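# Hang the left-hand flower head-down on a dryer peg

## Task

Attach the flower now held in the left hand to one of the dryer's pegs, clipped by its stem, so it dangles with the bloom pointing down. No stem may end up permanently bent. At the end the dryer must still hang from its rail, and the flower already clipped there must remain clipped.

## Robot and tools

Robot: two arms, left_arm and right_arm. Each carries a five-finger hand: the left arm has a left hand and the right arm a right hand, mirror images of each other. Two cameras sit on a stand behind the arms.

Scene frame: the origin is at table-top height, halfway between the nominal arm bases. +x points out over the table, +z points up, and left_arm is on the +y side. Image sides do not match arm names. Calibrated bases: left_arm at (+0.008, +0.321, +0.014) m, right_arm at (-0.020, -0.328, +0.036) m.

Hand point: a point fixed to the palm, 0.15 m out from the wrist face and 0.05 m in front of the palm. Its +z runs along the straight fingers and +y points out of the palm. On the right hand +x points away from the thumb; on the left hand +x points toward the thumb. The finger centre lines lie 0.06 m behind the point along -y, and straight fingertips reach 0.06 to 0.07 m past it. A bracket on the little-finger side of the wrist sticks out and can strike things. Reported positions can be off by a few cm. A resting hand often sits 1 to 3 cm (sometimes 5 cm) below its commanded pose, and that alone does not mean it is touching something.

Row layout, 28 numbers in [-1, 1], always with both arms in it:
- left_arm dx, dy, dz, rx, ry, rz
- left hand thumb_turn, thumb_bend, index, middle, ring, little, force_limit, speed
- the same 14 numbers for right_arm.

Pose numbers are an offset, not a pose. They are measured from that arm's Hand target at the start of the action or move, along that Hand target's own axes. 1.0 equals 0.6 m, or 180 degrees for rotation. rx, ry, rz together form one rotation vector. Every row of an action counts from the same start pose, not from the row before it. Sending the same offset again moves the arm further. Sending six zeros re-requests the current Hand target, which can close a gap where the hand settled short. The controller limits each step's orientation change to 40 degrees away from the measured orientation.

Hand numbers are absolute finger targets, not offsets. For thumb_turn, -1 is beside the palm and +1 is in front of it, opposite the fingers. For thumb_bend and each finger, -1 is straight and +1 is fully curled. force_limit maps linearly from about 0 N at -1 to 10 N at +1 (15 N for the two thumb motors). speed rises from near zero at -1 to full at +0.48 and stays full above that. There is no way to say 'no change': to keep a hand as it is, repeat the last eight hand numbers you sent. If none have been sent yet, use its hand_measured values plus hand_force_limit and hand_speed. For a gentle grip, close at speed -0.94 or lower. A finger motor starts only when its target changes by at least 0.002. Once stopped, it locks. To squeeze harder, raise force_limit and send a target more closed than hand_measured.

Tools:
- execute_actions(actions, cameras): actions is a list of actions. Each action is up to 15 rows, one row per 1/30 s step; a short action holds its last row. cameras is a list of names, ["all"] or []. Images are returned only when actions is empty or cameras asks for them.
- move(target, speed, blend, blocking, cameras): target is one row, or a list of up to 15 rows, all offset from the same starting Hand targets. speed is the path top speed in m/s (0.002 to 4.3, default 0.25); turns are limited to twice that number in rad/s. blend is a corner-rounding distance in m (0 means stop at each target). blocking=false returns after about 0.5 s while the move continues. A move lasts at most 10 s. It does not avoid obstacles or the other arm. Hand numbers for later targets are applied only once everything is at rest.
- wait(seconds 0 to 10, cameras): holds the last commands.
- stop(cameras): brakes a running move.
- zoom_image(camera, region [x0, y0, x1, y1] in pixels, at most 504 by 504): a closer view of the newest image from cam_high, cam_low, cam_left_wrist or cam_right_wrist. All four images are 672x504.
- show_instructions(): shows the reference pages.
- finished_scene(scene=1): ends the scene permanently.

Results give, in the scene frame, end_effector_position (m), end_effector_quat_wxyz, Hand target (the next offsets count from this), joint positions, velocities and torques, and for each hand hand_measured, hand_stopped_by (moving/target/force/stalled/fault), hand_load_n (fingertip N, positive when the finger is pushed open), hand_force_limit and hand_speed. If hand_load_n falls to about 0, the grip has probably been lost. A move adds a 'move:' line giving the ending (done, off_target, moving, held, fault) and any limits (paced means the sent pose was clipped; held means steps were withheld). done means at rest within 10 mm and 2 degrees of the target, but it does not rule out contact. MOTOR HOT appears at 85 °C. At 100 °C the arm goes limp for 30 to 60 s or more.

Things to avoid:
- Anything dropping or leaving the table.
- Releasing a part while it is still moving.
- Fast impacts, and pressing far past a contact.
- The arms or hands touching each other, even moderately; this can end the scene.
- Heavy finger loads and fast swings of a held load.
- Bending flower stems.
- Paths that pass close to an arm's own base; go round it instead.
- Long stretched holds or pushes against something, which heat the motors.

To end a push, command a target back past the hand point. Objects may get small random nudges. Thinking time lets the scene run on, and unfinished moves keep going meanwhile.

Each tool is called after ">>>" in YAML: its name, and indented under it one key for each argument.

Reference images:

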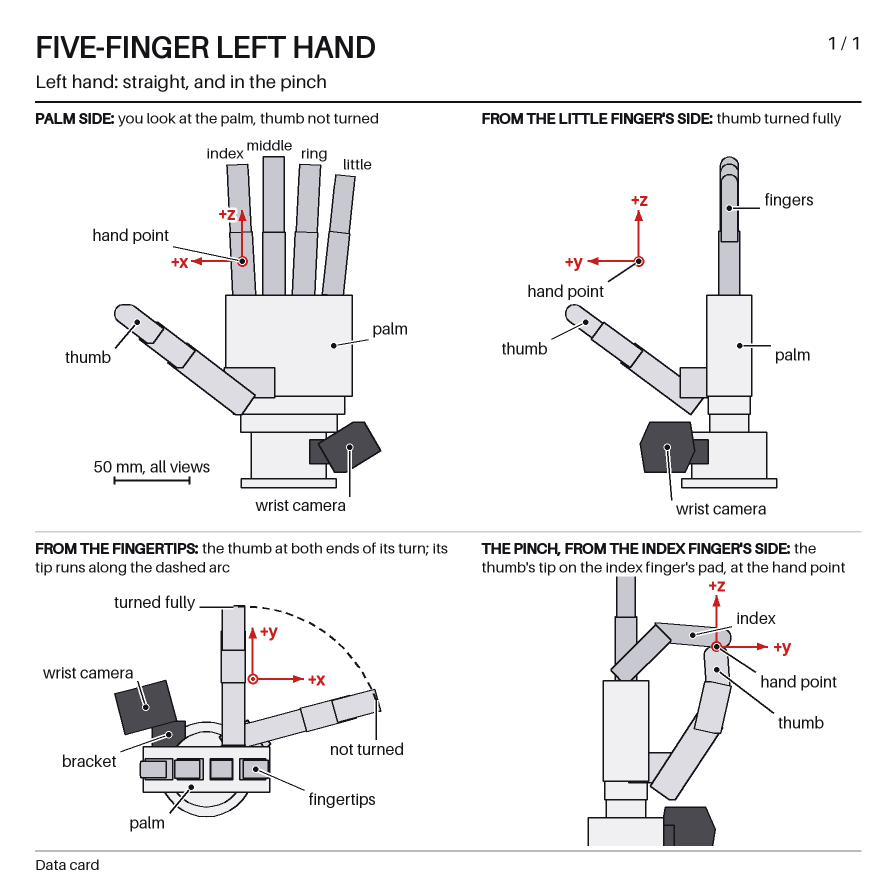

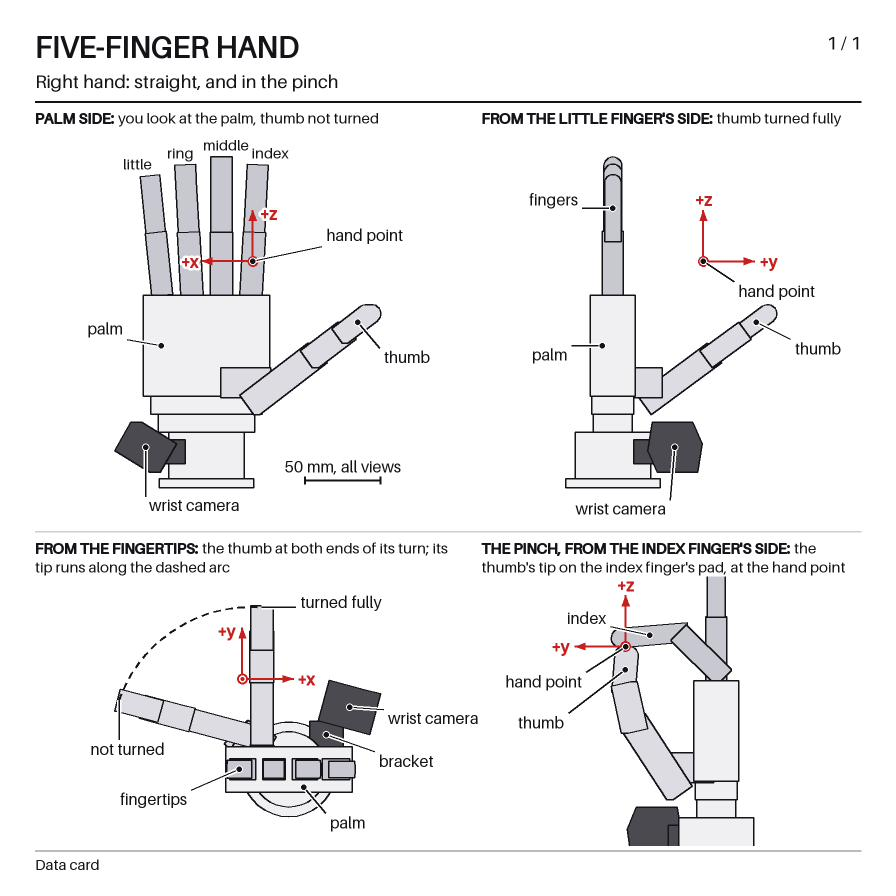

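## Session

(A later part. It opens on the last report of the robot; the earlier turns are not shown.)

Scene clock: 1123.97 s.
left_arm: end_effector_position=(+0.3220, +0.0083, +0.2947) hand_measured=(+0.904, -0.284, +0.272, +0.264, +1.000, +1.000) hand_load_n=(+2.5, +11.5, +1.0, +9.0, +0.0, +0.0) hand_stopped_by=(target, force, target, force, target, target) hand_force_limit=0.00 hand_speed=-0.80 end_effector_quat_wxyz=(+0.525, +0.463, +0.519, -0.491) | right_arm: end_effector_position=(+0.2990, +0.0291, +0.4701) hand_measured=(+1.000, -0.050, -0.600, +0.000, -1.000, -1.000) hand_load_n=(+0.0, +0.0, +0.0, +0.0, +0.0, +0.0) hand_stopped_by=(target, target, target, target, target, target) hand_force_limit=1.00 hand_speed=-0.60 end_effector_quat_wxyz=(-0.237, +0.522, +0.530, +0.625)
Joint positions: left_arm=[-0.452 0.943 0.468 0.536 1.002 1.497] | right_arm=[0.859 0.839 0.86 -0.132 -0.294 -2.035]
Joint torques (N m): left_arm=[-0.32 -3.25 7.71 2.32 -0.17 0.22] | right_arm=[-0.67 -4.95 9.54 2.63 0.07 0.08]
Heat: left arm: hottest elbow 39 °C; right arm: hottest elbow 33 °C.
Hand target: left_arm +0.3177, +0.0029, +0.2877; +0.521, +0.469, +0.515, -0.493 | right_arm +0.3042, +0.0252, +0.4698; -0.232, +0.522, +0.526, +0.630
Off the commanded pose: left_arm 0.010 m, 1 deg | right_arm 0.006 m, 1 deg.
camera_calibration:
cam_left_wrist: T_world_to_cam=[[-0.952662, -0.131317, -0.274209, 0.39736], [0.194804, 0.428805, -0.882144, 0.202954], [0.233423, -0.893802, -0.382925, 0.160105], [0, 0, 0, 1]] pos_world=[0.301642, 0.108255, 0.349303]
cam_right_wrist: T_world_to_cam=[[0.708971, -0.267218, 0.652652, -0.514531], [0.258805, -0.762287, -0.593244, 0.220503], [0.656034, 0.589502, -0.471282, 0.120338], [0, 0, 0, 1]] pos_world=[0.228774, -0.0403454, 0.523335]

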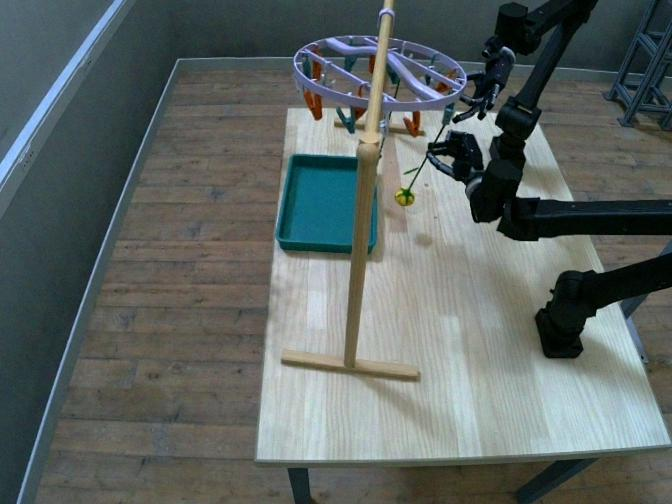

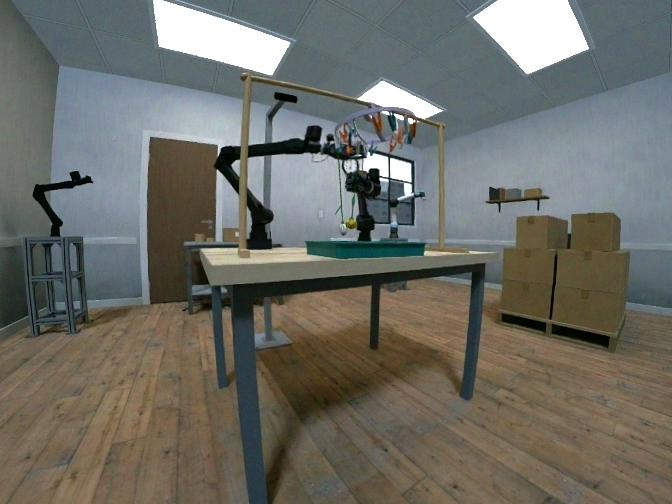

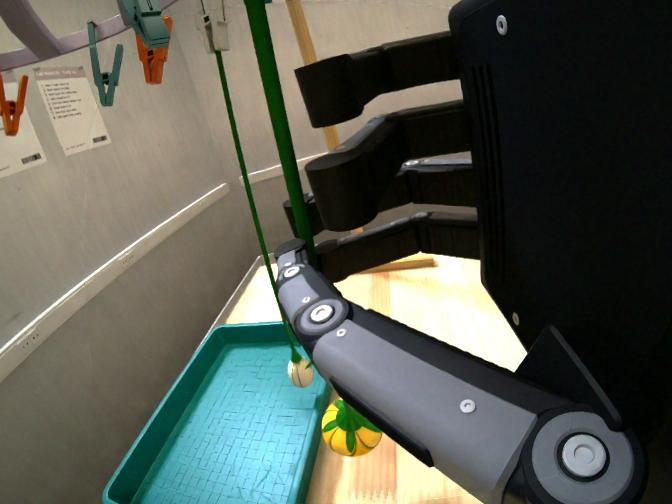

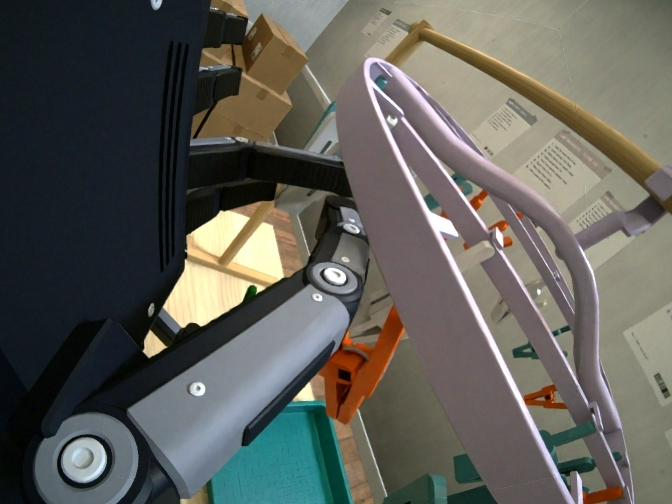

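>>> move:
  target:
    - [0,0,0,0,0,0,0.904,-0.284,0.272,0.264,1,1,0,-0.8,0,0,0,0,0,0,1,-0.5,-0.6,-0.6,-1,-1,1,-0.4]
    - [0,0,0,0,0,0,0.904,-0.284,0.272,0.264,1,1,0,-0.8,0,-0.06,0,0,0,0,1,-0.5,-0.6,-0.6,-1,-1,1,-0.4]
    - [0,0,0,0,0,0,0.904,-0.284,0.272,0.264,1,1,0,-0.8,0,-0.15,0,0,0,0,1,-0.5,-0.6,-0.6,-1,-1,1,-0.4]
  speed: 0.08
  cameras: ["cam_left_wrist","cam_right_wrist","cam_high"]

Scene clock: 1127.80 s.
left_arm: end_effector_position=(+0.3220, +0.0083, +0.2947) hand_measured=(+0.904, -0.284, +0.272, +0.264, +1.000, +1.000) hand_load_n=(+2.5, +12.0, +1.0, +9.0, +0.0, +0.0) hand_stopped_by=(target, force, target, force, target, target) hand_force_limit=0.00 hand_speed=-0.80 end_effector_quat_wxyz=(+0.525, +0.463, +0.519, -0.491) | right_arm: end_effector_position=(+0.2347, +0.0553, +0.4310) hand_measured=(+1.000, -0.500, -0.600, -0.600, -1.000, -1.000) hand_load_n=(+0.0, +0.0, +0.0, +0.0, +0.0, +0.0) hand_stopped_by=(target, target, target, target, target, target) hand_force_limit=1.00 hand_speed=-0.40 end_effector_quat_wxyz=(-0.222, +0.526, +0.531, +0.627)
Joint positions: left_arm=[-0.452 0.943 0.468 0.536 1.002 1.497] | right_arm=[1.133 0.804 0.744 -0.056 0.003 -2.02]
Joint torques (N m): left_arm=[-0.32 -3.25 7.71 2.32 -0.17 0.22] | right_arm=[1.49 -5.3 9.14 2.7 0.13 0.23]
Heat: left arm: hottest elbow 39 °C; right arm: hottest elbow 33 °C.
Hand target: left_arm +0.3177, +0.0029, +0.2877; +0.521, +0.469, +0.515, -0.493 | right_arm +0.2284, +0.0558, +0.4320; -0.232, +0.522, +0.526, +0.630
Off the commanded pose: left_arm 0.010 m, 1 deg | right_arm 0.006 m, 1 deg.
move: done
camera_calibration:
cam_left_wrist: T_world_to_cam=[[-0.952662, -0.131317, -0.274209, 0.39736], [0.194804, 0.428805, -0.882144, 0.202954], [0.233423, -0.893802, -0.382925, 0.160105], [0, 0, 0, 1]] pos_world=[0.301642, 0.108255, 0.349303]
cam_right_wrist: T_world_to_cam=[[0.694285, -0.273051, 0.665892, -0.438298], [0.248252, -0.777588, -0.577691, 0.230572], [0.675529, 0.566391, -0.472082, 0.125607], [0, 0, 0, 1]] pos_world=[0.162212, -0.0115306, 0.484356]
Images, in order (width x height): cam_high 672x504, cam_left_wrist 672x504, cam_right_wrist 672x504.

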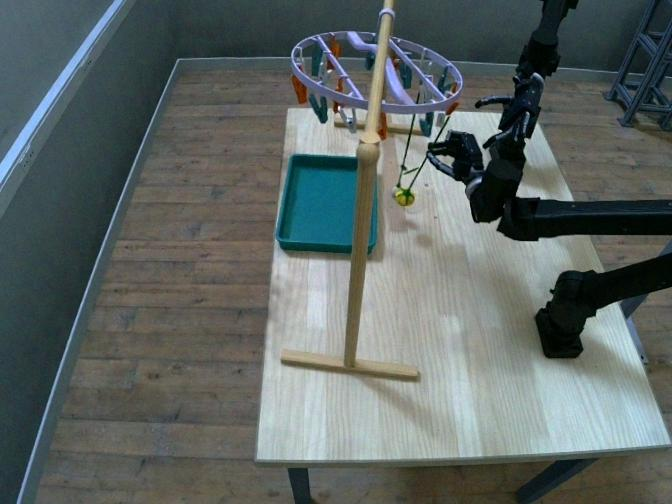

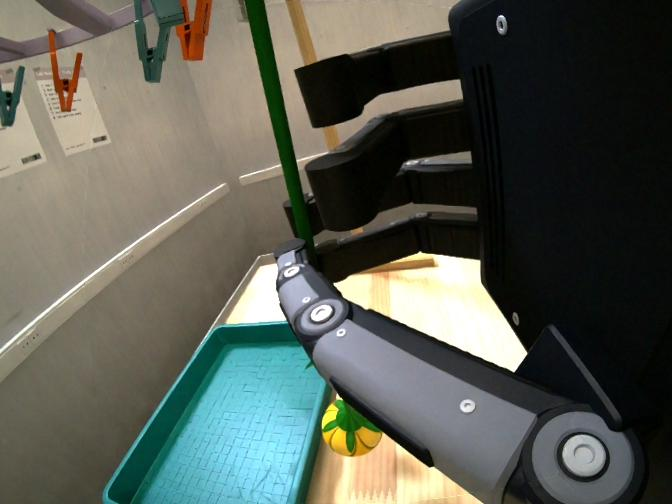

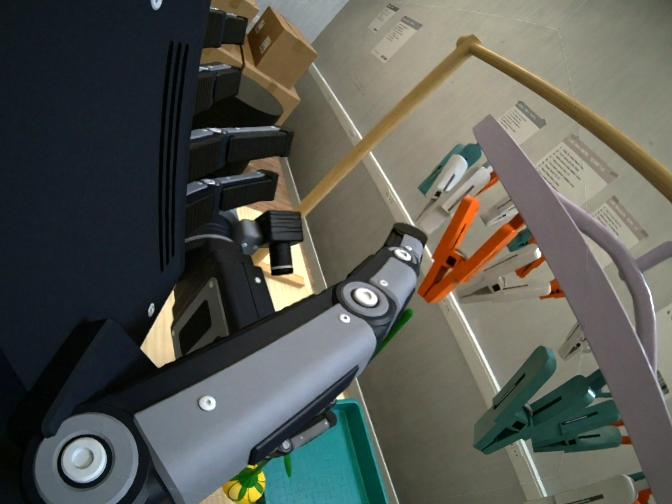

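>>> move:
  target: [0,0,0,0,0,0,0.904,-0.284,0.272,0.264,1,1,0,-0.8,0.1112,0.0519,-0.0121,0,0,0,1,-0.5,-0.6,-0.6,-1,-1,1,-0.4]
  speed: 0.1
  cameras: ["cam_right_wrist"]

Scene clock: 1134.73 s.
left_arm: end_effector_position=(+0.3220, +0.0083, +0.2947) hand_measured=(+0.904, -0.284, +0.272, +0.264, +1.000, +1.000) hand_load_n=(+2.5, +11.5, +1.0, +9.0, +0.0, +0.0) hand_stopped_by=(target, force, target, force, target, target) hand_force_limit=0.00 hand_speed=-0.80 end_effector_quat_wxyz=(+0.525, +0.463, +0.519, -0.491) | right_arm: end_effector_position=(+0.2331, +0.0518, +0.4788) hand_measured=(+1.000, -0.500, -0.600, -0.600, -1.000, -1.000) hand_load_n=(+0.5, +0.0, +0.0, +0.0, +0.0, +0.0) hand_stopped_by=(target, target, target, target, target, target) hand_force_limit=1.00 hand_speed=-0.40 end_effector_quat_wxyz=(-0.220, +0.530, +0.535, +0.620)
Joint positions: left_arm=[-0.452 0.943 0.468 0.536 1.002 1.497] | right_arm=[1.133 0.795 0.878 -0.217 0.003 -2.02]
Joint torques (N m): left_arm=[-0.32 -3.31 7.71 2.3 -0.18 0.22] | right_arm=[1.38 -4.01 14.35 1.48 0.11 0.27]
Heat: left arm: hottest elbow 39 °C; right arm: hottest elbow 33 °C.
Hand target: left_arm +0.3177, +0.0029, +0.2877; +0.521, +0.469, +0.515, -0.493 | right_arm +0.2285, +0.0558, +0.5061; -0.232, +0.522, +0.526, +0.630
Off the commanded pose: left_arm 0.010 m, 1 deg | right_arm 0.028 m, 2 deg.
move: off_target (right_arm)
camera_calibration:
cam_right_wrist: T_world_to_cam=[[0.699677, -0.26211, 0.664643, -0.471155], [0.243583, -0.787026, -0.566796, 0.252212], [0.671654, 0.55847, -0.486818, 0.159631], [0, 0, 0, 1]] pos_world=[0.161004, -0.0141466, 0.533814]
Images, in order (width x height): cam_right_wrist 672x504.

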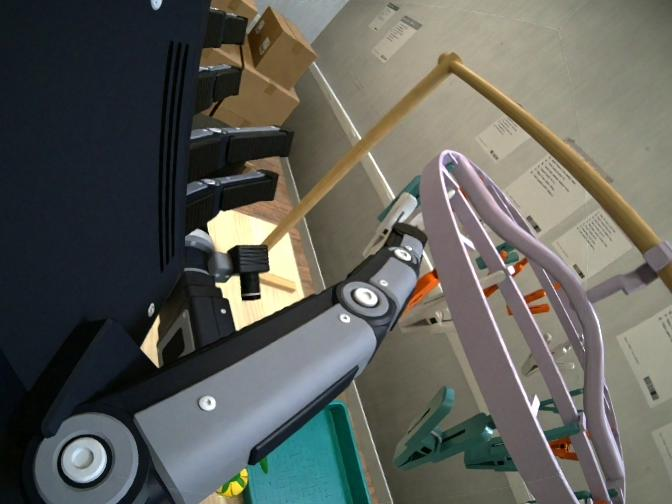

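>>> move:
  target:
    - [0,0,0,0,0,0,0.904,-0.284,0.272,0.264,1,1,0,-0.8,-0.0601,-0.0281,0.0065,0,0,0,1,-0.5,-0.6,-0.6,-1,-1,1,-0.4]
    - [0,0,0,0,0,0,0.904,-0.284,0.272,0.264,1,1,0,-0.8,-0.0886,0.0337,0.0094,0,0,0,1,-0.5,-0.6,-0.6,-1,-1,1,-0.4]
  speed: 0.08
  cameras: ["cam_right_wrist"]

Scene clock: 1138.93 s.
left_arm: end_effector_position=(+0.3220, +0.0083, +0.2947) hand_measured=(+0.904, -0.284, +0.272, +0.264, +1.000, +1.000) hand_load_n=(+2.5, +11.5, +1.0, +9.0, +0.0, +0.0) hand_stopped_by=(target, force, target, force, target, target) hand_force_limit=0.00 hand_speed=-0.80 end_effector_quat_wxyz=(+0.525, +0.463, +0.519, -0.491) | right_arm: end_effector_position=(+0.2595, +0.0409, +0.4679) hand_measured=(+1.000, -0.500, -0.600, -0.600, -1.000, -1.000) hand_load_n=(+0.0, +0.0, +0.0, +0.0, +0.0, +0.0) hand_stopped_by=(target, target, target, target, target, target) hand_force_limit=1.00 hand_speed=-0.40 end_effector_quat_wxyz=(-0.236, +0.521, +0.529, +0.627)
Joint positions: left_arm=[-0.452 0.943 0.468 0.536 1.002 1.497] | right_arm=[1.006 0.795 0.83 -0.139 -0.146 -2.02]
Joint torques (N m): left_arm=[-0.32 -3.25 7.71 2.32 -0.17 0.22] | right_arm=[-0.67 -3.84 9.78 2.71 -0.05 0.06]
Heat: left arm: hottest elbow 38 °C; right arm: hottest elbow 33 °C.
Hand target: left_arm +0.3177, +0.0029, +0.2877; +0.521, +0.469, +0.515, -0.493 | right_arm +0.2662, +0.0405, +0.4661; -0.232, +0.522, +0.526, +0.630
Off the commanded pose: left_arm 0.010 m, 1 deg | right_arm 0.007 m, 1 deg.
move: done
camera_calibration:
cam_right_wrist: T_world_to_cam=[[0.705895, -0.270509, 0.654627, -0.481857], [0.259369, -0.761296, -0.594269, 0.238758], [0.65912, 0.589282, -0.467234, 0.135535], [0, 0, 0, 1]] pos_world=[0.18888, -0.0284495, 0.52065]
Images, in order (width x height): cam_right_wrist 672x504.

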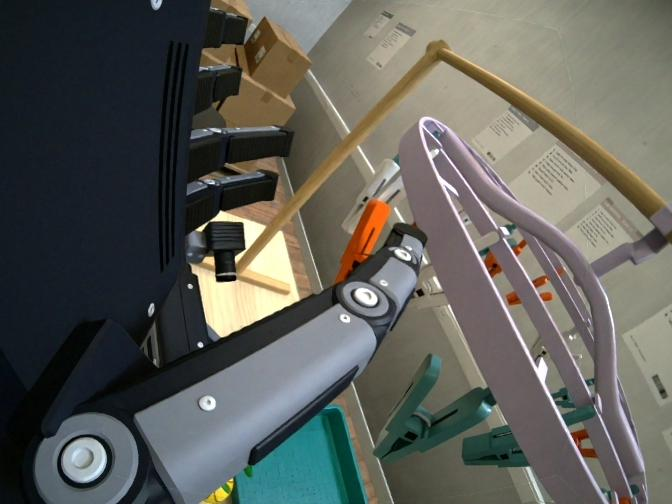

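>>> move:
  target: [0,0,0,0,0,0,0.904,-0.284,0.272,0.264,1,1,0,-0.8,-0.02862,0.06208,0.00283,0,0,0,1,-0.5,-0.6,-0.6,-1,-1,1,-0.4]
  speed: 0.06
  cameras: ["cam_right_wrist"]

>>> zoom_image:
  camera: "cam_right_wrist"
  region: [220, 140, 400, 300]

Scene clock: 1141.90 s.
left_arm: end_effector_position=(+0.3220, +0.0083, +0.2947) hand_measured=(+0.904, -0.284, +0.272, +0.264, +1.000, +1.000) hand_load_n=(+2.5, +11.5, +1.0, +9.0, +0.0, +0.0) hand_stopped_by=(target, force, target, force, target, target) hand_force_limit=0.00 hand_speed=-0.80 end_effector_quat_wxyz=(+0.525, +0.463, +0.519, -0.491) | right_arm: end_effector_position=(+0.2911, +0.0319, +0.4519) hand_measured=(+1.000, -0.500, -0.600, -0.600, -1.000, -1.000) hand_load_n=(+2.5, -5.0, +0.0, +0.0, +0.0, -0.5) hand_stopped_by=(target, target, target, target, target, target) hand_force_limit=1.00 hand_speed=-0.40 end_effector_quat_wxyz=(-0.247, +0.528, +0.535, +0.611)
Joint positions: left_arm=[-0.452 0.943 0.468 0.536 1.002 1.497] | right_arm=[0.873 0.832 0.83 -0.135 -0.301 -2.02]
Joint torques (N m): left_arm=[-0.32 -3.31 7.71 2.32 -0.17 0.22] | right_arm=[-1.96 -4.66 11.15 3.03 0.32 -0.1]
Heat: left arm: hottest elbow 38 °C; right arm: hottest elbow 33 °C.
Hand target: left_arm +0.3177, +0.0029, +0.2877; +0.521, +0.469, +0.515, -0.493 | right_arm +0.3043, +0.0249, +0.4661; -0.232, +0.522, +0.526, +0.630
Off the commanded pose: left_arm 0.010 m, 1 deg | right_arm 0.021 m, 3 deg.
move: off_target (right_arm)
camera_calibration:
cam_right_wrist: T_world_to_cam=[[0.733474, -0.245473, 0.633845, -0.495634], [0.254692, -0.76532, -0.591115, 0.214331], [0.630197, 0.595003, -0.498822, 0.135077], [0, 0, 0, 1]] pos_world=[0.223821, -0.0380044, 0.508229]
Images, in order (width x height): cam_right_wrist 672x504.

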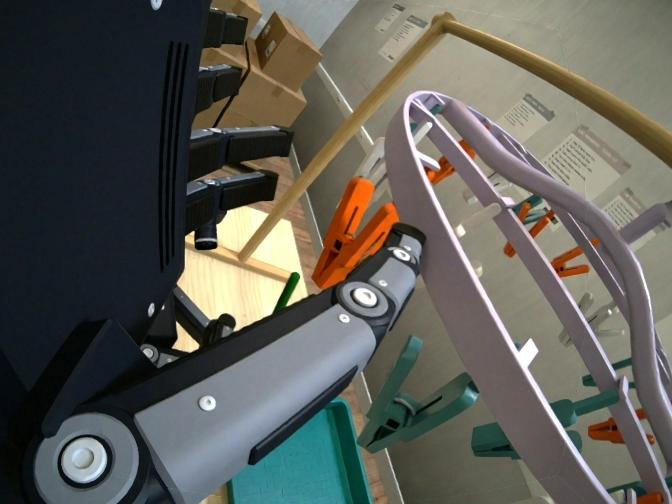

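Scaled by 2.800 from the camera's 672x504 image, which has a finer 960x720 frame.

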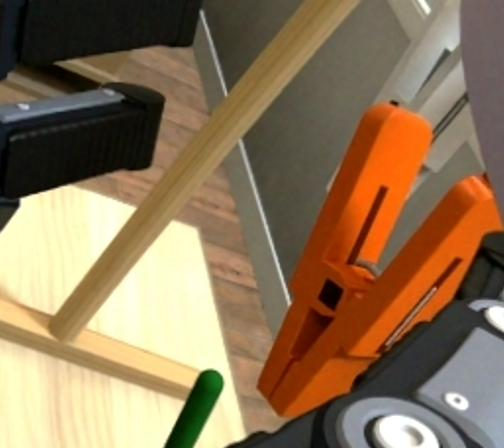

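>>> move:
  target: [0,0,0,0,0,0,0.904,-0.284,0.272,0.264,1,1,0,-0.8,0.01874,-0.04073,-0.00217,0,0,0,1,-0.5,-0.6,-0.6,-1,-1,1,-0.4]
  speed: 0.06
  cameras: ["cam_right_wrist"]

Scene clock: 1144.07 s.
left_arm: end_effector_position=(+0.3220, +0.0083, +0.2947) hand_measured=(+0.904, -0.284, +0.272, +0.264, +1.000, +1.000) hand_load_n=(+2.5, +11.5, +1.0, +9.0, +0.0, +0.0) hand_stopped_by=(target, force, target, force, target, target) hand_force_limit=0.00 hand_speed=-0.80 end_effector_quat_wxyz=(+0.525, +0.463, +0.519, -0.491) | right_arm: end_effector_position=(+0.2843, +0.0335, +0.4545) hand_measured=(+1.000, -0.500, -0.600, -0.600, -1.000, -1.000) hand_load_n=(+0.5, -1.0, +0.0, +0.0, +0.0, +0.0) hand_stopped_by=(target, target, target, target, target, target) hand_force_limit=1.00 hand_speed=-0.40 end_effector_quat_wxyz=(-0.230, +0.535, +0.527, +0.619)
Joint positions: left_arm=[-0.452 0.943 0.468 0.536 1.002 1.497] | right_arm=[0.928 0.824 0.828 -0.135 -0.204 -2.02]
Joint torques (N m): left_arm=[-0.32 -3.25 7.72 2.32 -0.18 0.22] | right_arm=[1.32 -5.6 10.39 2.7 0.17 0.01]
Heat: left arm: hottest elbow 38 °C; right arm: hottest elbow 33 °C.
Hand target: left_arm +0.3177, +0.0029, +0.2877; +0.521, +0.469, +0.515, -0.493 | right_arm +0.2793, +0.0350, +0.4660; -0.232, +0.522, +0.526, +0.630
Off the commanded pose: left_arm 0.010 m, 1 deg | right_arm 0.013 m, 2 deg.
move: off_target (right_arm)
camera_calibration:
cam_right_wrist: T_world_to_cam=[[0.714027, -0.272891, 0.644745, -0.490417], [0.231442, -0.777132, -0.585236, 0.223122], [0.660757, 0.567095, -0.491735, 0.128714], [0, 0, 0, 1]] pos_world=[0.213482, -0.0334281, 0.510067]
Images, in order (width x height): cam_right_wrist 672x504.

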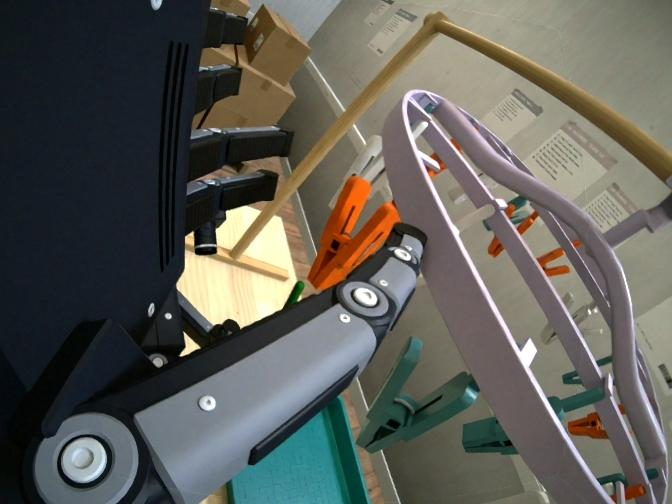

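>>> move:
  target:
    - [0,0,0,0,0,0,0.904,-0.284,0.272,0.264,1,1,0,-0.8,0.08268,-0.04468,-0.00888,0,0,0,1,-0.5,-0.6,-0.6,-1,-1,1,-0.4]
    - [0,0,0,0,0,0,0.904,-0.284,0.272,0.264,1,1,0,-0.8,0.03157,-0.06853,-0.00333,0,0,0,1,-0.05,-0.6,-0.6,-1,-1,1,-0.4]
  speed: 0.08
  cameras: ["cam_right_wrist"]

Scene clock: 1149.80 s.
left_arm: end_effector_position=(+0.3220, +0.0083, +0.2947) hand_measured=(+0.904, -0.284, +0.272, +0.264, +1.000, +1.000) hand_load_n=(+2.5, +11.5, +1.0, +9.0, +0.0, +0.0) hand_stopped_by=(target, force, target, force, target, target) hand_force_limit=0.00 hand_speed=-0.80 end_effector_quat_wxyz=(+0.525, +0.463, +0.519, -0.491) | right_arm: end_effector_position=(+0.2431, +0.0503, +0.4653) hand_measured=(+1.000, -0.050, -0.600, -0.600, -1.000, -1.000) hand_load_n=(+0.0, -0.5, +0.0, +0.0, +0.0, +0.0) hand_stopped_by=(target, target, target, target, target, target) hand_force_limit=1.00 hand_speed=-0.40 end_effector_quat_wxyz=(-0.224, +0.526, +0.529, +0.627)
Joint positions: left_arm=[-0.452 0.943 0.468 0.536 1.002 1.497] | right_arm=[1.096 0.799 0.831 -0.146 -0.033 -2.02]
Joint torques (N m): left_arm=[-0.32 -3.25 7.72 2.32 -0.17 0.22] | right_arm=[1.67 -5.3 9.22 2.71 0.12 0.21]
Heat: left arm: hottest elbow 38 °C; right arm: hottest elbow 33 °C.
Hand target: left_arm +0.3177, +0.0029, +0.2877; +0.521, +0.469, +0.515, -0.493 | right_arm +0.2373, +0.0519, +0.4659; -0.232, +0.522, +0.526, +0.630
Off the commanded pose: left_arm 0.010 m, 1 deg | right_arm 0.006 m, 1 deg.
move: done
camera_calibration:
cam_right_wrist: T_world_to_cam=[[0.696299, -0.275903, 0.662604, -0.46714], [0.245891, -0.775608, -0.581352, 0.246567], [0.674318, 0.567723, -0.472213, 0.139298], [0, 0, 0, 1]] pos_world=[0.17071, -0.016729, 0.51865]
Images, in order (width x height): cam_right_wrist 672x504.

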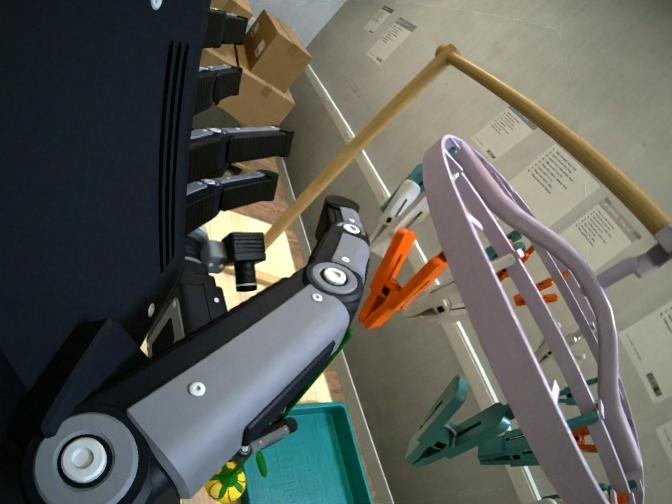

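>>> move:
  target: [0,0,0,0,0,0,0.904,-0.284,0.272,0.264,1,1,0,-0.8,-0.03775,0.0815,0.00203,0,0,0,1,-0.05,-0.6,-0.6,-1,-1,1,-0.4]
  speed: 0.06
  cameras: ["cam_right_wrist"]

>>> zoom_image:
  camera: "cam_right_wrist"
  region: [220, 140, 420, 340]

Scene clock: 1153.33 s.
left_arm: end_effector_position=(+0.3220, +0.0083, +0.2947) hand_measured=(+0.904, -0.284, +0.272, +0.264, +1.000, +1.000) hand_load_n=(+2.5, +11.5, +1.0, +9.0, +0.0, +0.0) hand_stopped_by=(target, force, target, force, target, target) hand_force_limit=0.00 hand_speed=-0.80 end_effector_quat_wxyz=(+0.525, +0.463, +0.519, -0.491) | right_arm: end_effector_position=(+0.2793, +0.0300, +0.4660) hand_measured=(+1.000, -0.050, -0.600, -0.600, -1.000, -1.000) hand_load_n=(+0.0, +0.0, +0.0, +0.0, +0.0, +0.0) hand_stopped_by=(target, target, target, target, target, target) hand_force_limit=1.00 hand_speed=-0.40 end_effector_quat_wxyz=(-0.238, +0.523, +0.527, +0.626)
Joint positions: left_arm=[-0.452 0.943 0.468 0.536 1.002 1.497] | right_arm=[0.921 0.803 0.831 -0.134 -0.229 -2.02]
Joint torques (N m): left_arm=[-0.32 -3.25 7.71 2.32 -0.17 0.22] | right_arm=[-0.62 -3.25 10.29 2.74 -0.04 -0.02]
Heat: left arm: hottest elbow 38 °C; right arm: hottest elbow 33 °C.
Hand target: left_arm +0.3177, +0.0029, +0.2877; +0.521, +0.469, +0.515, -0.493 | right_arm +0.2869, +0.0305, +0.4660; -0.232, +0.522, +0.526, +0.630
Off the commanded pose: left_arm 0.010 m, 1 deg | right_arm 0.008 m, 1 deg.
move: done
camera_calibration:
cam_right_wrist: T_world_to_cam=[[0.71088, -0.273978, 0.647754, -0.495605], [0.252793, -0.759918, -0.598849, 0.228147], [0.656312, 0.589457, -0.470951, 0.130528], [0, 0, 0, 1]] pos_world=[0.208974, -0.0393524, 0.519128]
Images, in order (width x height): cam_right_wrist 672x504.

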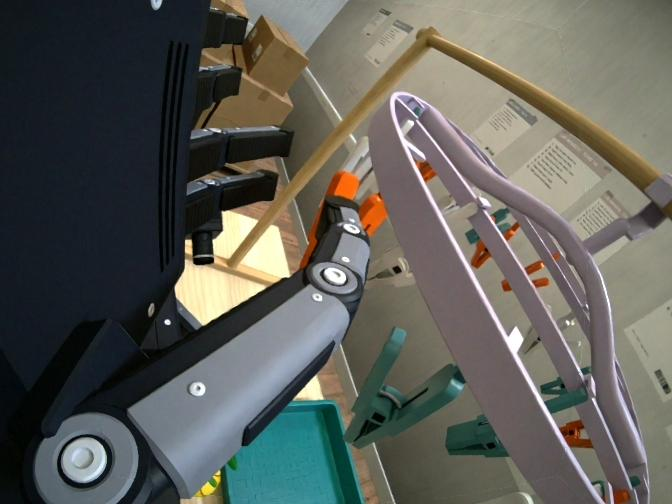

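Scaled by 2.520 from the camera's 672x504 image, which has a finer 960x720 frame.

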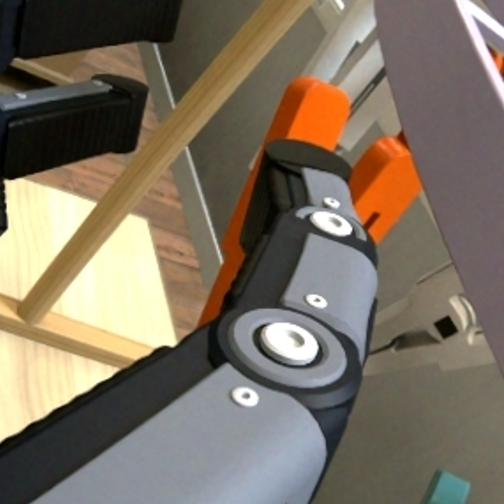

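>>> move:
  target: [0,0,0,0,0,0,0.904,-0.284,0.272,0.264,1,1,0,-0.8,-0.01292,0.02753,-0.00075,0,0,0,1,-0.05,-0.6,-0.6,-1,-1,1,-0.4]
  speed: 0.05
  cameras: ["cam_right_wrist"]

>>> zoom_image:
  camera: "cam_right_wrist"
  region: [220, 140, 380, 300]

Scene clock: 1156.20 s.
left_arm: end_effector_position=(+0.3220, +0.0083, +0.2947) hand_measured=(+0.904, -0.284, +0.272, +0.264, +1.000, +1.000) hand_load_n=(+2.5, +11.5, +1.0, +9.0, +0.0, +0.5) hand_stopped_by=(target, force, target, force, target, target) hand_force_limit=0.00 hand_speed=-0.80 end_effector_quat_wxyz=(+0.525, +0.463, +0.519, -0.491) | right_arm: end_effector_position=(+0.2953, +0.0224, +0.4616) hand_measured=(+1.000, -0.050, -0.600, -0.600, -1.000, -1.000) hand_load_n=(+0.0, +0.0, +0.0, +0.0, +0.0, +0.0) hand_stopped_by=(target, target, target, target, target, target) hand_force_limit=1.00 hand_speed=-0.40 end_effector_quat_wxyz=(-0.239, +0.526, +0.527, +0.623)
Joint positions: left_arm=[-0.452 0.943 0.468 0.536 1.002 1.497] | right_arm=[0.856 0.816 0.831 -0.129 -0.294 -2.024]
Joint torques (N m): left_arm=[-0.32 -3.25 7.69 2.32 -0.17 0.22] | right_arm=[-0.73 -3.43 10.84 2.63 -0.05 -0.05]
Heat: left arm: hottest elbow 38 °C; right arm: hottest elbow 33 °C.
Hand target: left_arm +0.3177, +0.0029, +0.2877; +0.521, +0.469, +0.515, -0.493 | right_arm +0.3032, +0.0226, +0.4659; -0.232, +0.522, +0.526, +0.630
Off the commanded pose: left_arm 0.010 m, 1 deg | right_arm 0.009 m, 1 deg.
move: done
camera_calibration:
cam_right_wrist: T_world_to_cam=[[0.715474, -0.271862, 0.643574, -0.50572], [0.24853, -0.761884, -0.598135, 0.216708], [0.652939, 0.587898, -0.477542, 0.126511], [0, 0, 0, 1]] pos_world=[0.225367, -0.0467556, 0.515503]
Images, in order (width x height): cam_right_wrist 672x504.

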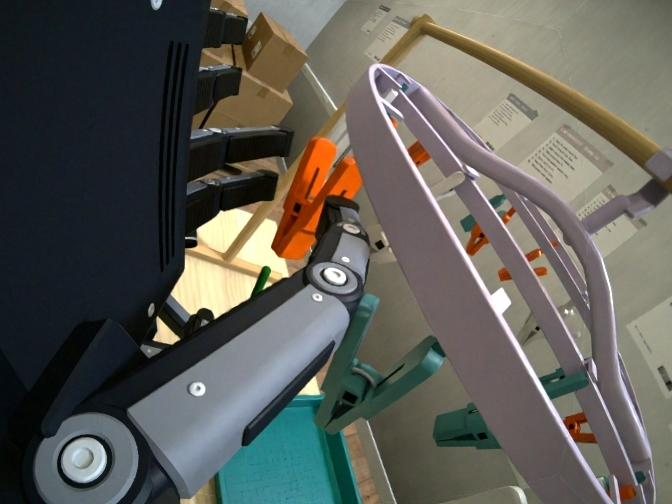

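Scaled by 3.150 from the camera's 672x504 image, which has a finer 960x720 frame.

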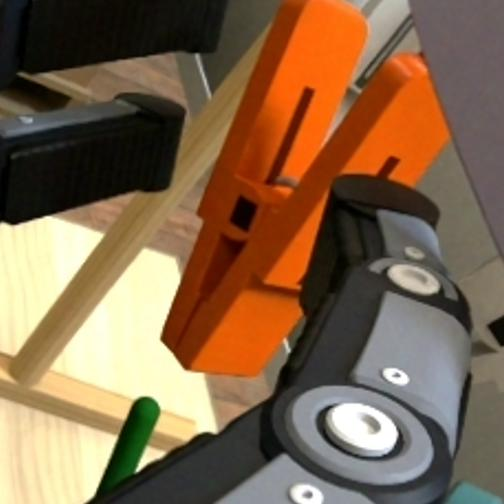

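>>> move:
  target: [0,0,0,0,0,0,0.904,-0.284,0.272,0.264,1,1,0,-0.8,0.00363,-0.00383,0.01687,0,0,0,1,-0.05,-0.6,-0.6,-1,-1,1,-0.4]
  speed: 0.04
  cameras: ["cam_right_wrist"]

>>> zoom_image:
  camera: "cam_right_wrist"
  region: [220, 140, 380, 300]

Scene clock: 1158.37 s.
left_arm: end_effector_position=(+0.3220, +0.0083, +0.2947) hand_measured=(+0.904, -0.284, +0.272, +0.264, +1.000, +1.000) hand_load_n=(+2.5, +11.5, +1.0, +9.0, +0.0, +0.0) hand_stopped_by=(target, force, target, force, target, target) hand_force_limit=0.00 hand_speed=-0.80 end_effector_quat_wxyz=(+0.525, +0.463, +0.519, -0.491) | right_arm: end_effector_position=(+0.3032, +0.0263, +0.4538) hand_measured=(+1.000, -0.050, -0.600, -0.600, -1.000, -1.000) hand_load_n=(+0.5, +0.0, +0.0, +0.0, +0.0, +0.0) hand_stopped_by=(target, target, target, target, target, target) hand_force_limit=1.00 hand_speed=-0.40 end_effector_quat_wxyz=(-0.233, +0.533, +0.525, +0.621)
Joint positions: left_arm=[-0.452 0.943 0.468 0.536 1.002 1.497] | right_arm=[0.856 0.843 0.831 -0.114 -0.278 -2.024]
Joint torques (N m): left_arm=[-0.32 -3.25 7.71 2.32 -0.18 0.22] | right_arm=[0.97 -4.01 11.88 2.54 0.12 -0.03]
Heat: left arm: hottest elbow 38 °C; right arm: hottest elbow 33 °C.
Hand target: left_arm +0.3177, +0.0029, +0.2877; +0.521, +0.469, +0.515, -0.493 | right_arm +0.3047, +0.0330, +0.4661; -0.232, +0.522, +0.526, +0.630
Off the commanded pose: left_arm 0.010 m, 1 deg | right_arm 0.014 m, 2 deg.
move: off_target (right_arm)
camera_calibration:
cam_right_wrist: T_world_to_cam=[[0.714669, -0.276925, 0.642309, -0.504322], [0.232753, -0.771805, -0.591729, 0.215215], [0.659602, 0.572389, -0.48713, 0.118028], [0, 0, 0, 1]] pos_world=[0.23248, -0.041114, 0.508775]
Images, in order (width x height): cam_right_wrist 672x504.

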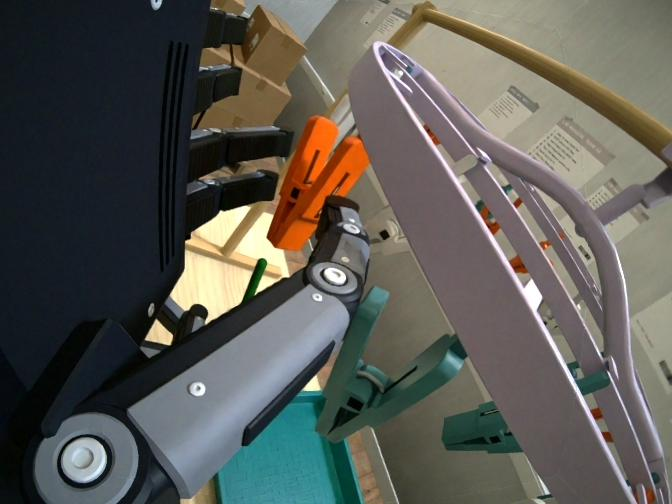

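Scaled by 3.150 from the camera's 672x504 image, which has a finer 960x720 frame.

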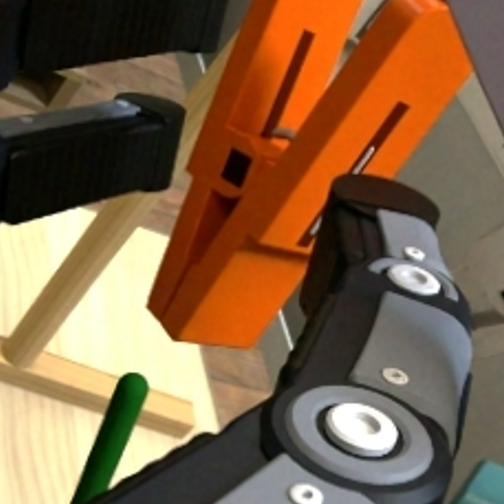

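>>> move:
  target: [0,0,0,0,0,0,0.904,-0.284,0.272,0.264,1,1,0,-0.8,0.04477,0.00518,-0.00798,0,0,0,1,-0.05,-0.6,-0.6,-1,-1,1,-0.4]
  speed: 0.05
  cameras: ["cam_right_wrist"]

>>> zoom_image:
  camera: "cam_right_wrist"
  region: [220, 140, 380, 300]

Scene clock: 1160.33 s.
left_arm: end_effector_position=(+0.3220, +0.0083, +0.2947) hand_measured=(+0.904, -0.284, +0.272, +0.264, +1.000, +1.000) hand_load_n=(+2.5, +11.5, +1.0, +9.0, +0.0, +0.0) hand_stopped_by=(target, force, target, force, target, target) hand_force_limit=0.00 hand_speed=-0.80 end_effector_quat_wxyz=(+0.525, +0.463, +0.519, -0.491) | right_arm: end_effector_position=(+0.2993, +0.0288, +0.4621) hand_measured=(+1.000, -0.050, -0.600, -0.600, -1.000, -1.000) hand_load_n=(+0.0, +0.0, +0.0, +0.0, +0.0, +0.0) hand_stopped_by=(target, target, target, target, target, target) hand_force_limit=1.00 hand_speed=-0.40 end_effector_quat_wxyz=(-0.230, +0.538, +0.527, +0.617)
Joint positions: left_arm=[-0.452 0.943 0.468 0.536 1.002 1.497] | right_arm=[0.877 0.843 0.862 -0.158 -0.251 -2.024]
Joint torques (N m): left_arm=[-0.32 -3.25 7.72 2.32 -0.18 0.22] | right_arm=[1.44 -5.13 14.38 1.48 0.09 0.01]
Heat: left arm: hottest elbow 38 °C; right arm: hottest elbow 33 °C.
Hand target: left_arm +0.3177, +0.0029, +0.2877; +0.521, +0.469, +0.515, -0.493 | right_arm +0.2960, +0.0346, +0.4921; -0.232, +0.522, +0.526, +0.630
Off the commanded pose: left_arm 0.010 m, 1 deg | right_arm 0.031 m, 2 deg.
move: off_target (right_arm)
camera_calibration:
cam_right_wrist: T_world_to_cam=[[0.717034, -0.272865, 0.64141, -0.50657], [0.224924, -0.780393, -0.583434, 0.221652], [0.65975, 0.562611, -0.498195, 0.128675], [0, 0, 0, 1]] pos_world=[0.228479, -0.0376434, 0.518344]
Images, in order (width x height): cam_right_wrist 672x504.

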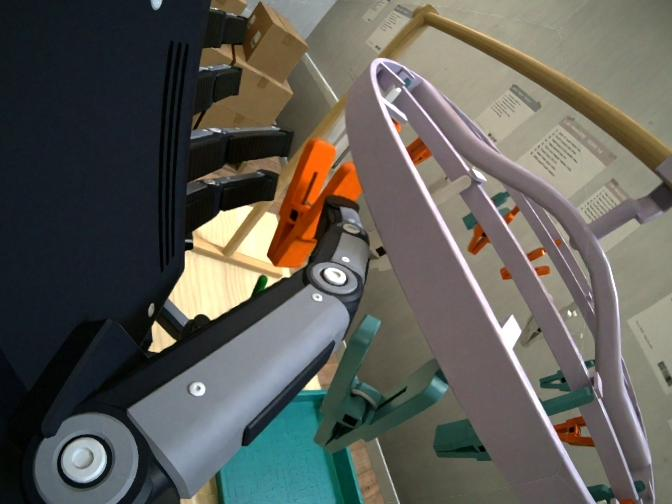

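Scaled by 3.150 from the camera's 672x504 image, which has a finer 960x720 frame.

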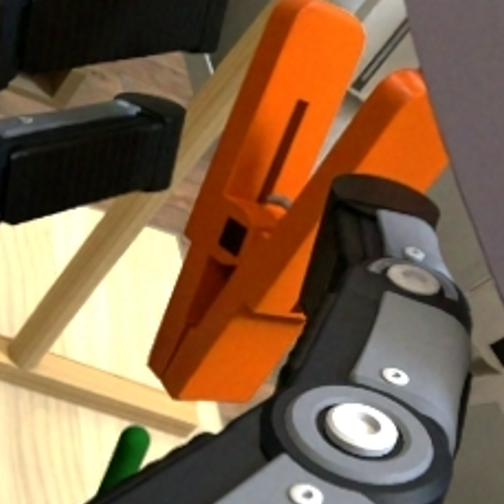

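>>> execute_actions:
  actions:
    - [[0,0,0,0,0,0,0.904,-0.284,0.272,0.264,1,1,0,-0.8,0,0,0,0,0,0,1,-0.05,-0.6,-0.3,-1,-1,1,-0.5]]
    - [[0,0,0,0,0,0,0.904,-0.284,0.272,0.264,1,1,0,-0.8,0,0,0,0,0,0,1,-0.05,-0.6,-0.3,-1,-1,1,-0.5]]
  cameras: ["cam_right_wrist"]

>>> zoom_image:
  camera: "cam_right_wrist"
  region: [220, 120, 380, 280]

Scene clock: 1162.37 s.
left_arm: end_effector_position=(+0.3220, +0.0083, +0.2947) hand_measured=(+0.904, -0.284, +0.272, +0.264, +1.000, +1.000) hand_load_n=(+2.5, +11.5, +1.0, +9.0, +0.0, +0.0) hand_stopped_by=(target, force, target, force, target, target) hand_force_limit=0.00 hand_speed=-0.80 end_effector_quat_wxyz=(+0.525, +0.463, +0.519, -0.491) | right_arm: end_effector_position=(+0.2993, +0.0288, +0.4620) hand_measured=(+1.000, -0.050, -0.600, -0.300, -1.000, -1.000) hand_load_n=(+0.5, +0.0, +0.0, +0.0, +0.0, +0.0) hand_stopped_by=(target, target, target, target, target, target) hand_force_limit=1.00 hand_speed=-0.50 end_effector_quat_wxyz=(-0.230, +0.538, +0.527, +0.616)
Joint positions: left_arm=[-0.452 0.943 0.468 0.536 1.002 1.497] | right_arm=[0.877 0.843 0.862 -0.159 -0.251 -2.024]
Joint torques (N m): left_arm=[-0.32 -3.25 7.71 2.32 -0.17 0.22] | right_arm=[1.61 -4.95 14.39 1.58 0.1 0.01]
Heat: left arm: hottest elbow 38 °C; right arm: hottest elbow 33 °C.
Hand target: left_arm +0.3177, +0.0029, +0.2877; +0.521, +0.469, +0.515, -0.493 | right_arm +0.2960, +0.0346, +0.4922; -0.232, +0.522, +0.526, +0.630
Off the commanded pose: left_arm 0.010 m, 1 deg | right_arm 0.031 m, 2 deg.
camera_calibration:
cam_right_wrist: T_world_to_cam=[[0.717189, -0.272723, 0.641298, -0.506449], [0.22478, -0.780526, -0.583313, 0.221636], [0.659632, 0.562496, -0.498482, 0.12874], [0, 0, 0, 1]] pos_world=[0.228479, -0.0375436, 0.518243]
Images, in order (width x height): cam_right_wrist 672x504.

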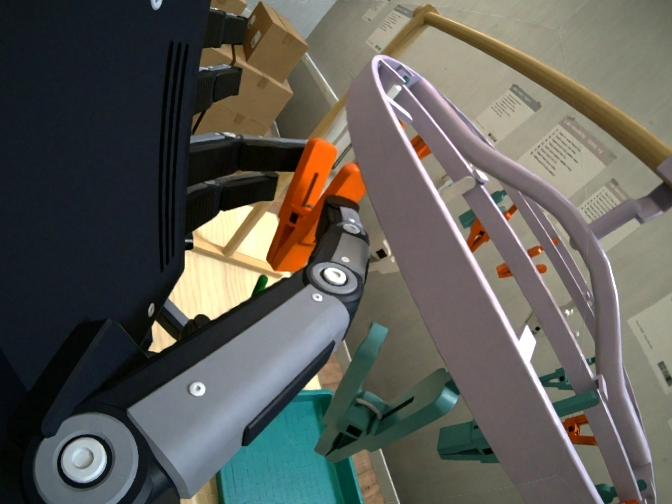

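Scaled by 3.150 from the camera's 672x504 image, which has a finer 960x720 frame.

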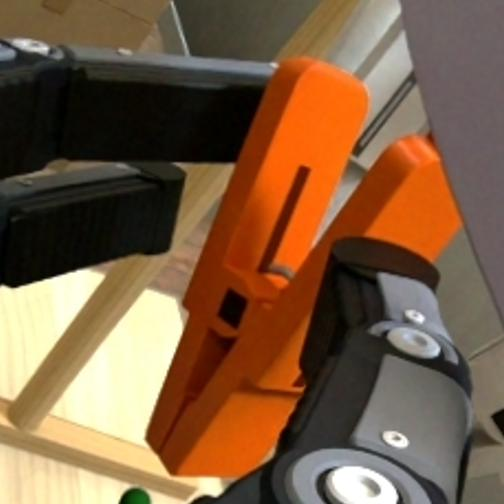

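>>> move:
  target: [0,0,0,0,0,0,0.904,-0.284,0.272,0.264,1,1,0,-0.8,0.00526,0.00246,-0.00057,0,0,0,1,-0.05,-0.6,-0.3,-1,-1,1,-0.5]
  speed: 0.05
  cameras: ["cam_right_wrist"]

>>> zoom_image:
  camera: "cam_right_wrist"
  region: [220, 120, 380, 280]

Scene clock: 1164.60 s.
left_arm: end_effector_position=(+0.3220, +0.0083, +0.2947) hand_measured=(+0.904, -0.284, +0.272, +0.264, +1.000, +1.000) hand_load_n=(+2.5, +12.0, +1.0, +9.5, +0.0, +0.0) hand_stopped_by=(target, force, target, force, target, target) hand_force_limit=0.00 hand_speed=-0.80 end_effector_quat_wxyz=(+0.525, +0.463, +0.519, -0.491) | right_arm: end_effector_position=(+0.2992, +0.0287, +0.4652) hand_measured=(+1.000, -0.050, -0.600, -0.300, -1.000, -1.000) hand_load_n=(+0.5, +0.0, +0.0, +0.0, +0.0, +0.0) hand_stopped_by=(target, target, target, target, target, target) hand_force_limit=1.00 hand_speed=-0.50 end_effector_quat_wxyz=(-0.230, +0.538, +0.527, +0.616)
Joint positions: left_arm=[-0.452 0.943 0.468 0.536 1.002 1.497] | right_arm=[0.877 0.843 0.871 -0.167 -0.251 -2.024]
Joint torques (N m): left_arm=[-0.32 -3.25 7.71 2.32 -0.17 0.22] | right_arm=[1.32 -4.89 14.45 1.5 0.09 0.01]
Heat: left arm: hottest elbow 38 °C; right arm: hottest elbow 34 °C.
Hand target: left_arm +0.3177, +0.0029, +0.2877; +0.521, +0.469, +0.515, -0.493 | right_arm +0.2960, +0.0346, +0.4957; -0.232, +0.522, +0.526, +0.630
Off the commanded pose: left_arm 0.010 m, 1 deg | right_arm 0.031 m, 2 deg.
move: off_target (right_arm)
camera_calibration:
cam_right_wrist: T_world_to_cam=[[0.717189, -0.272723, 0.641298, -0.508529], [0.22478, -0.780526, -0.583313, 0.223425], [0.659632, 0.562496, -0.498482, 0.130392], [0, 0, 0, 1]] pos_world=[0.228479, -0.0376436, 0.521443]
Images, in order (width x height): cam_right_wrist 672x504.

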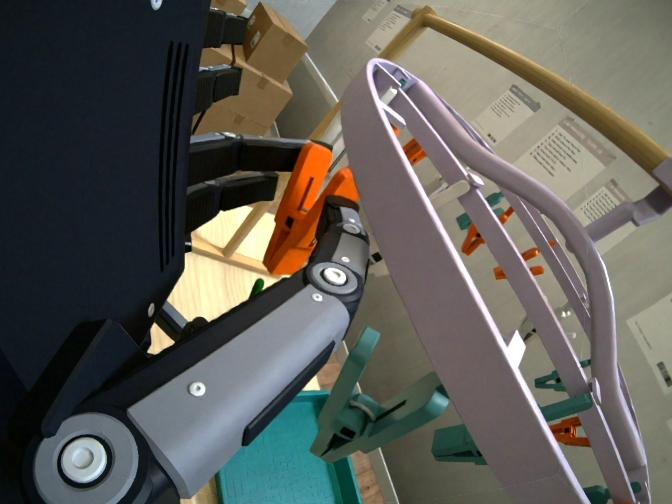

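Scaled by 3.150 from the camera's 672x504 image, which has a finer 960x720 frame.

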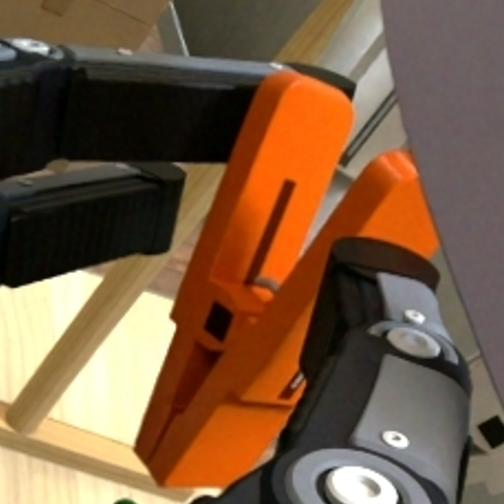

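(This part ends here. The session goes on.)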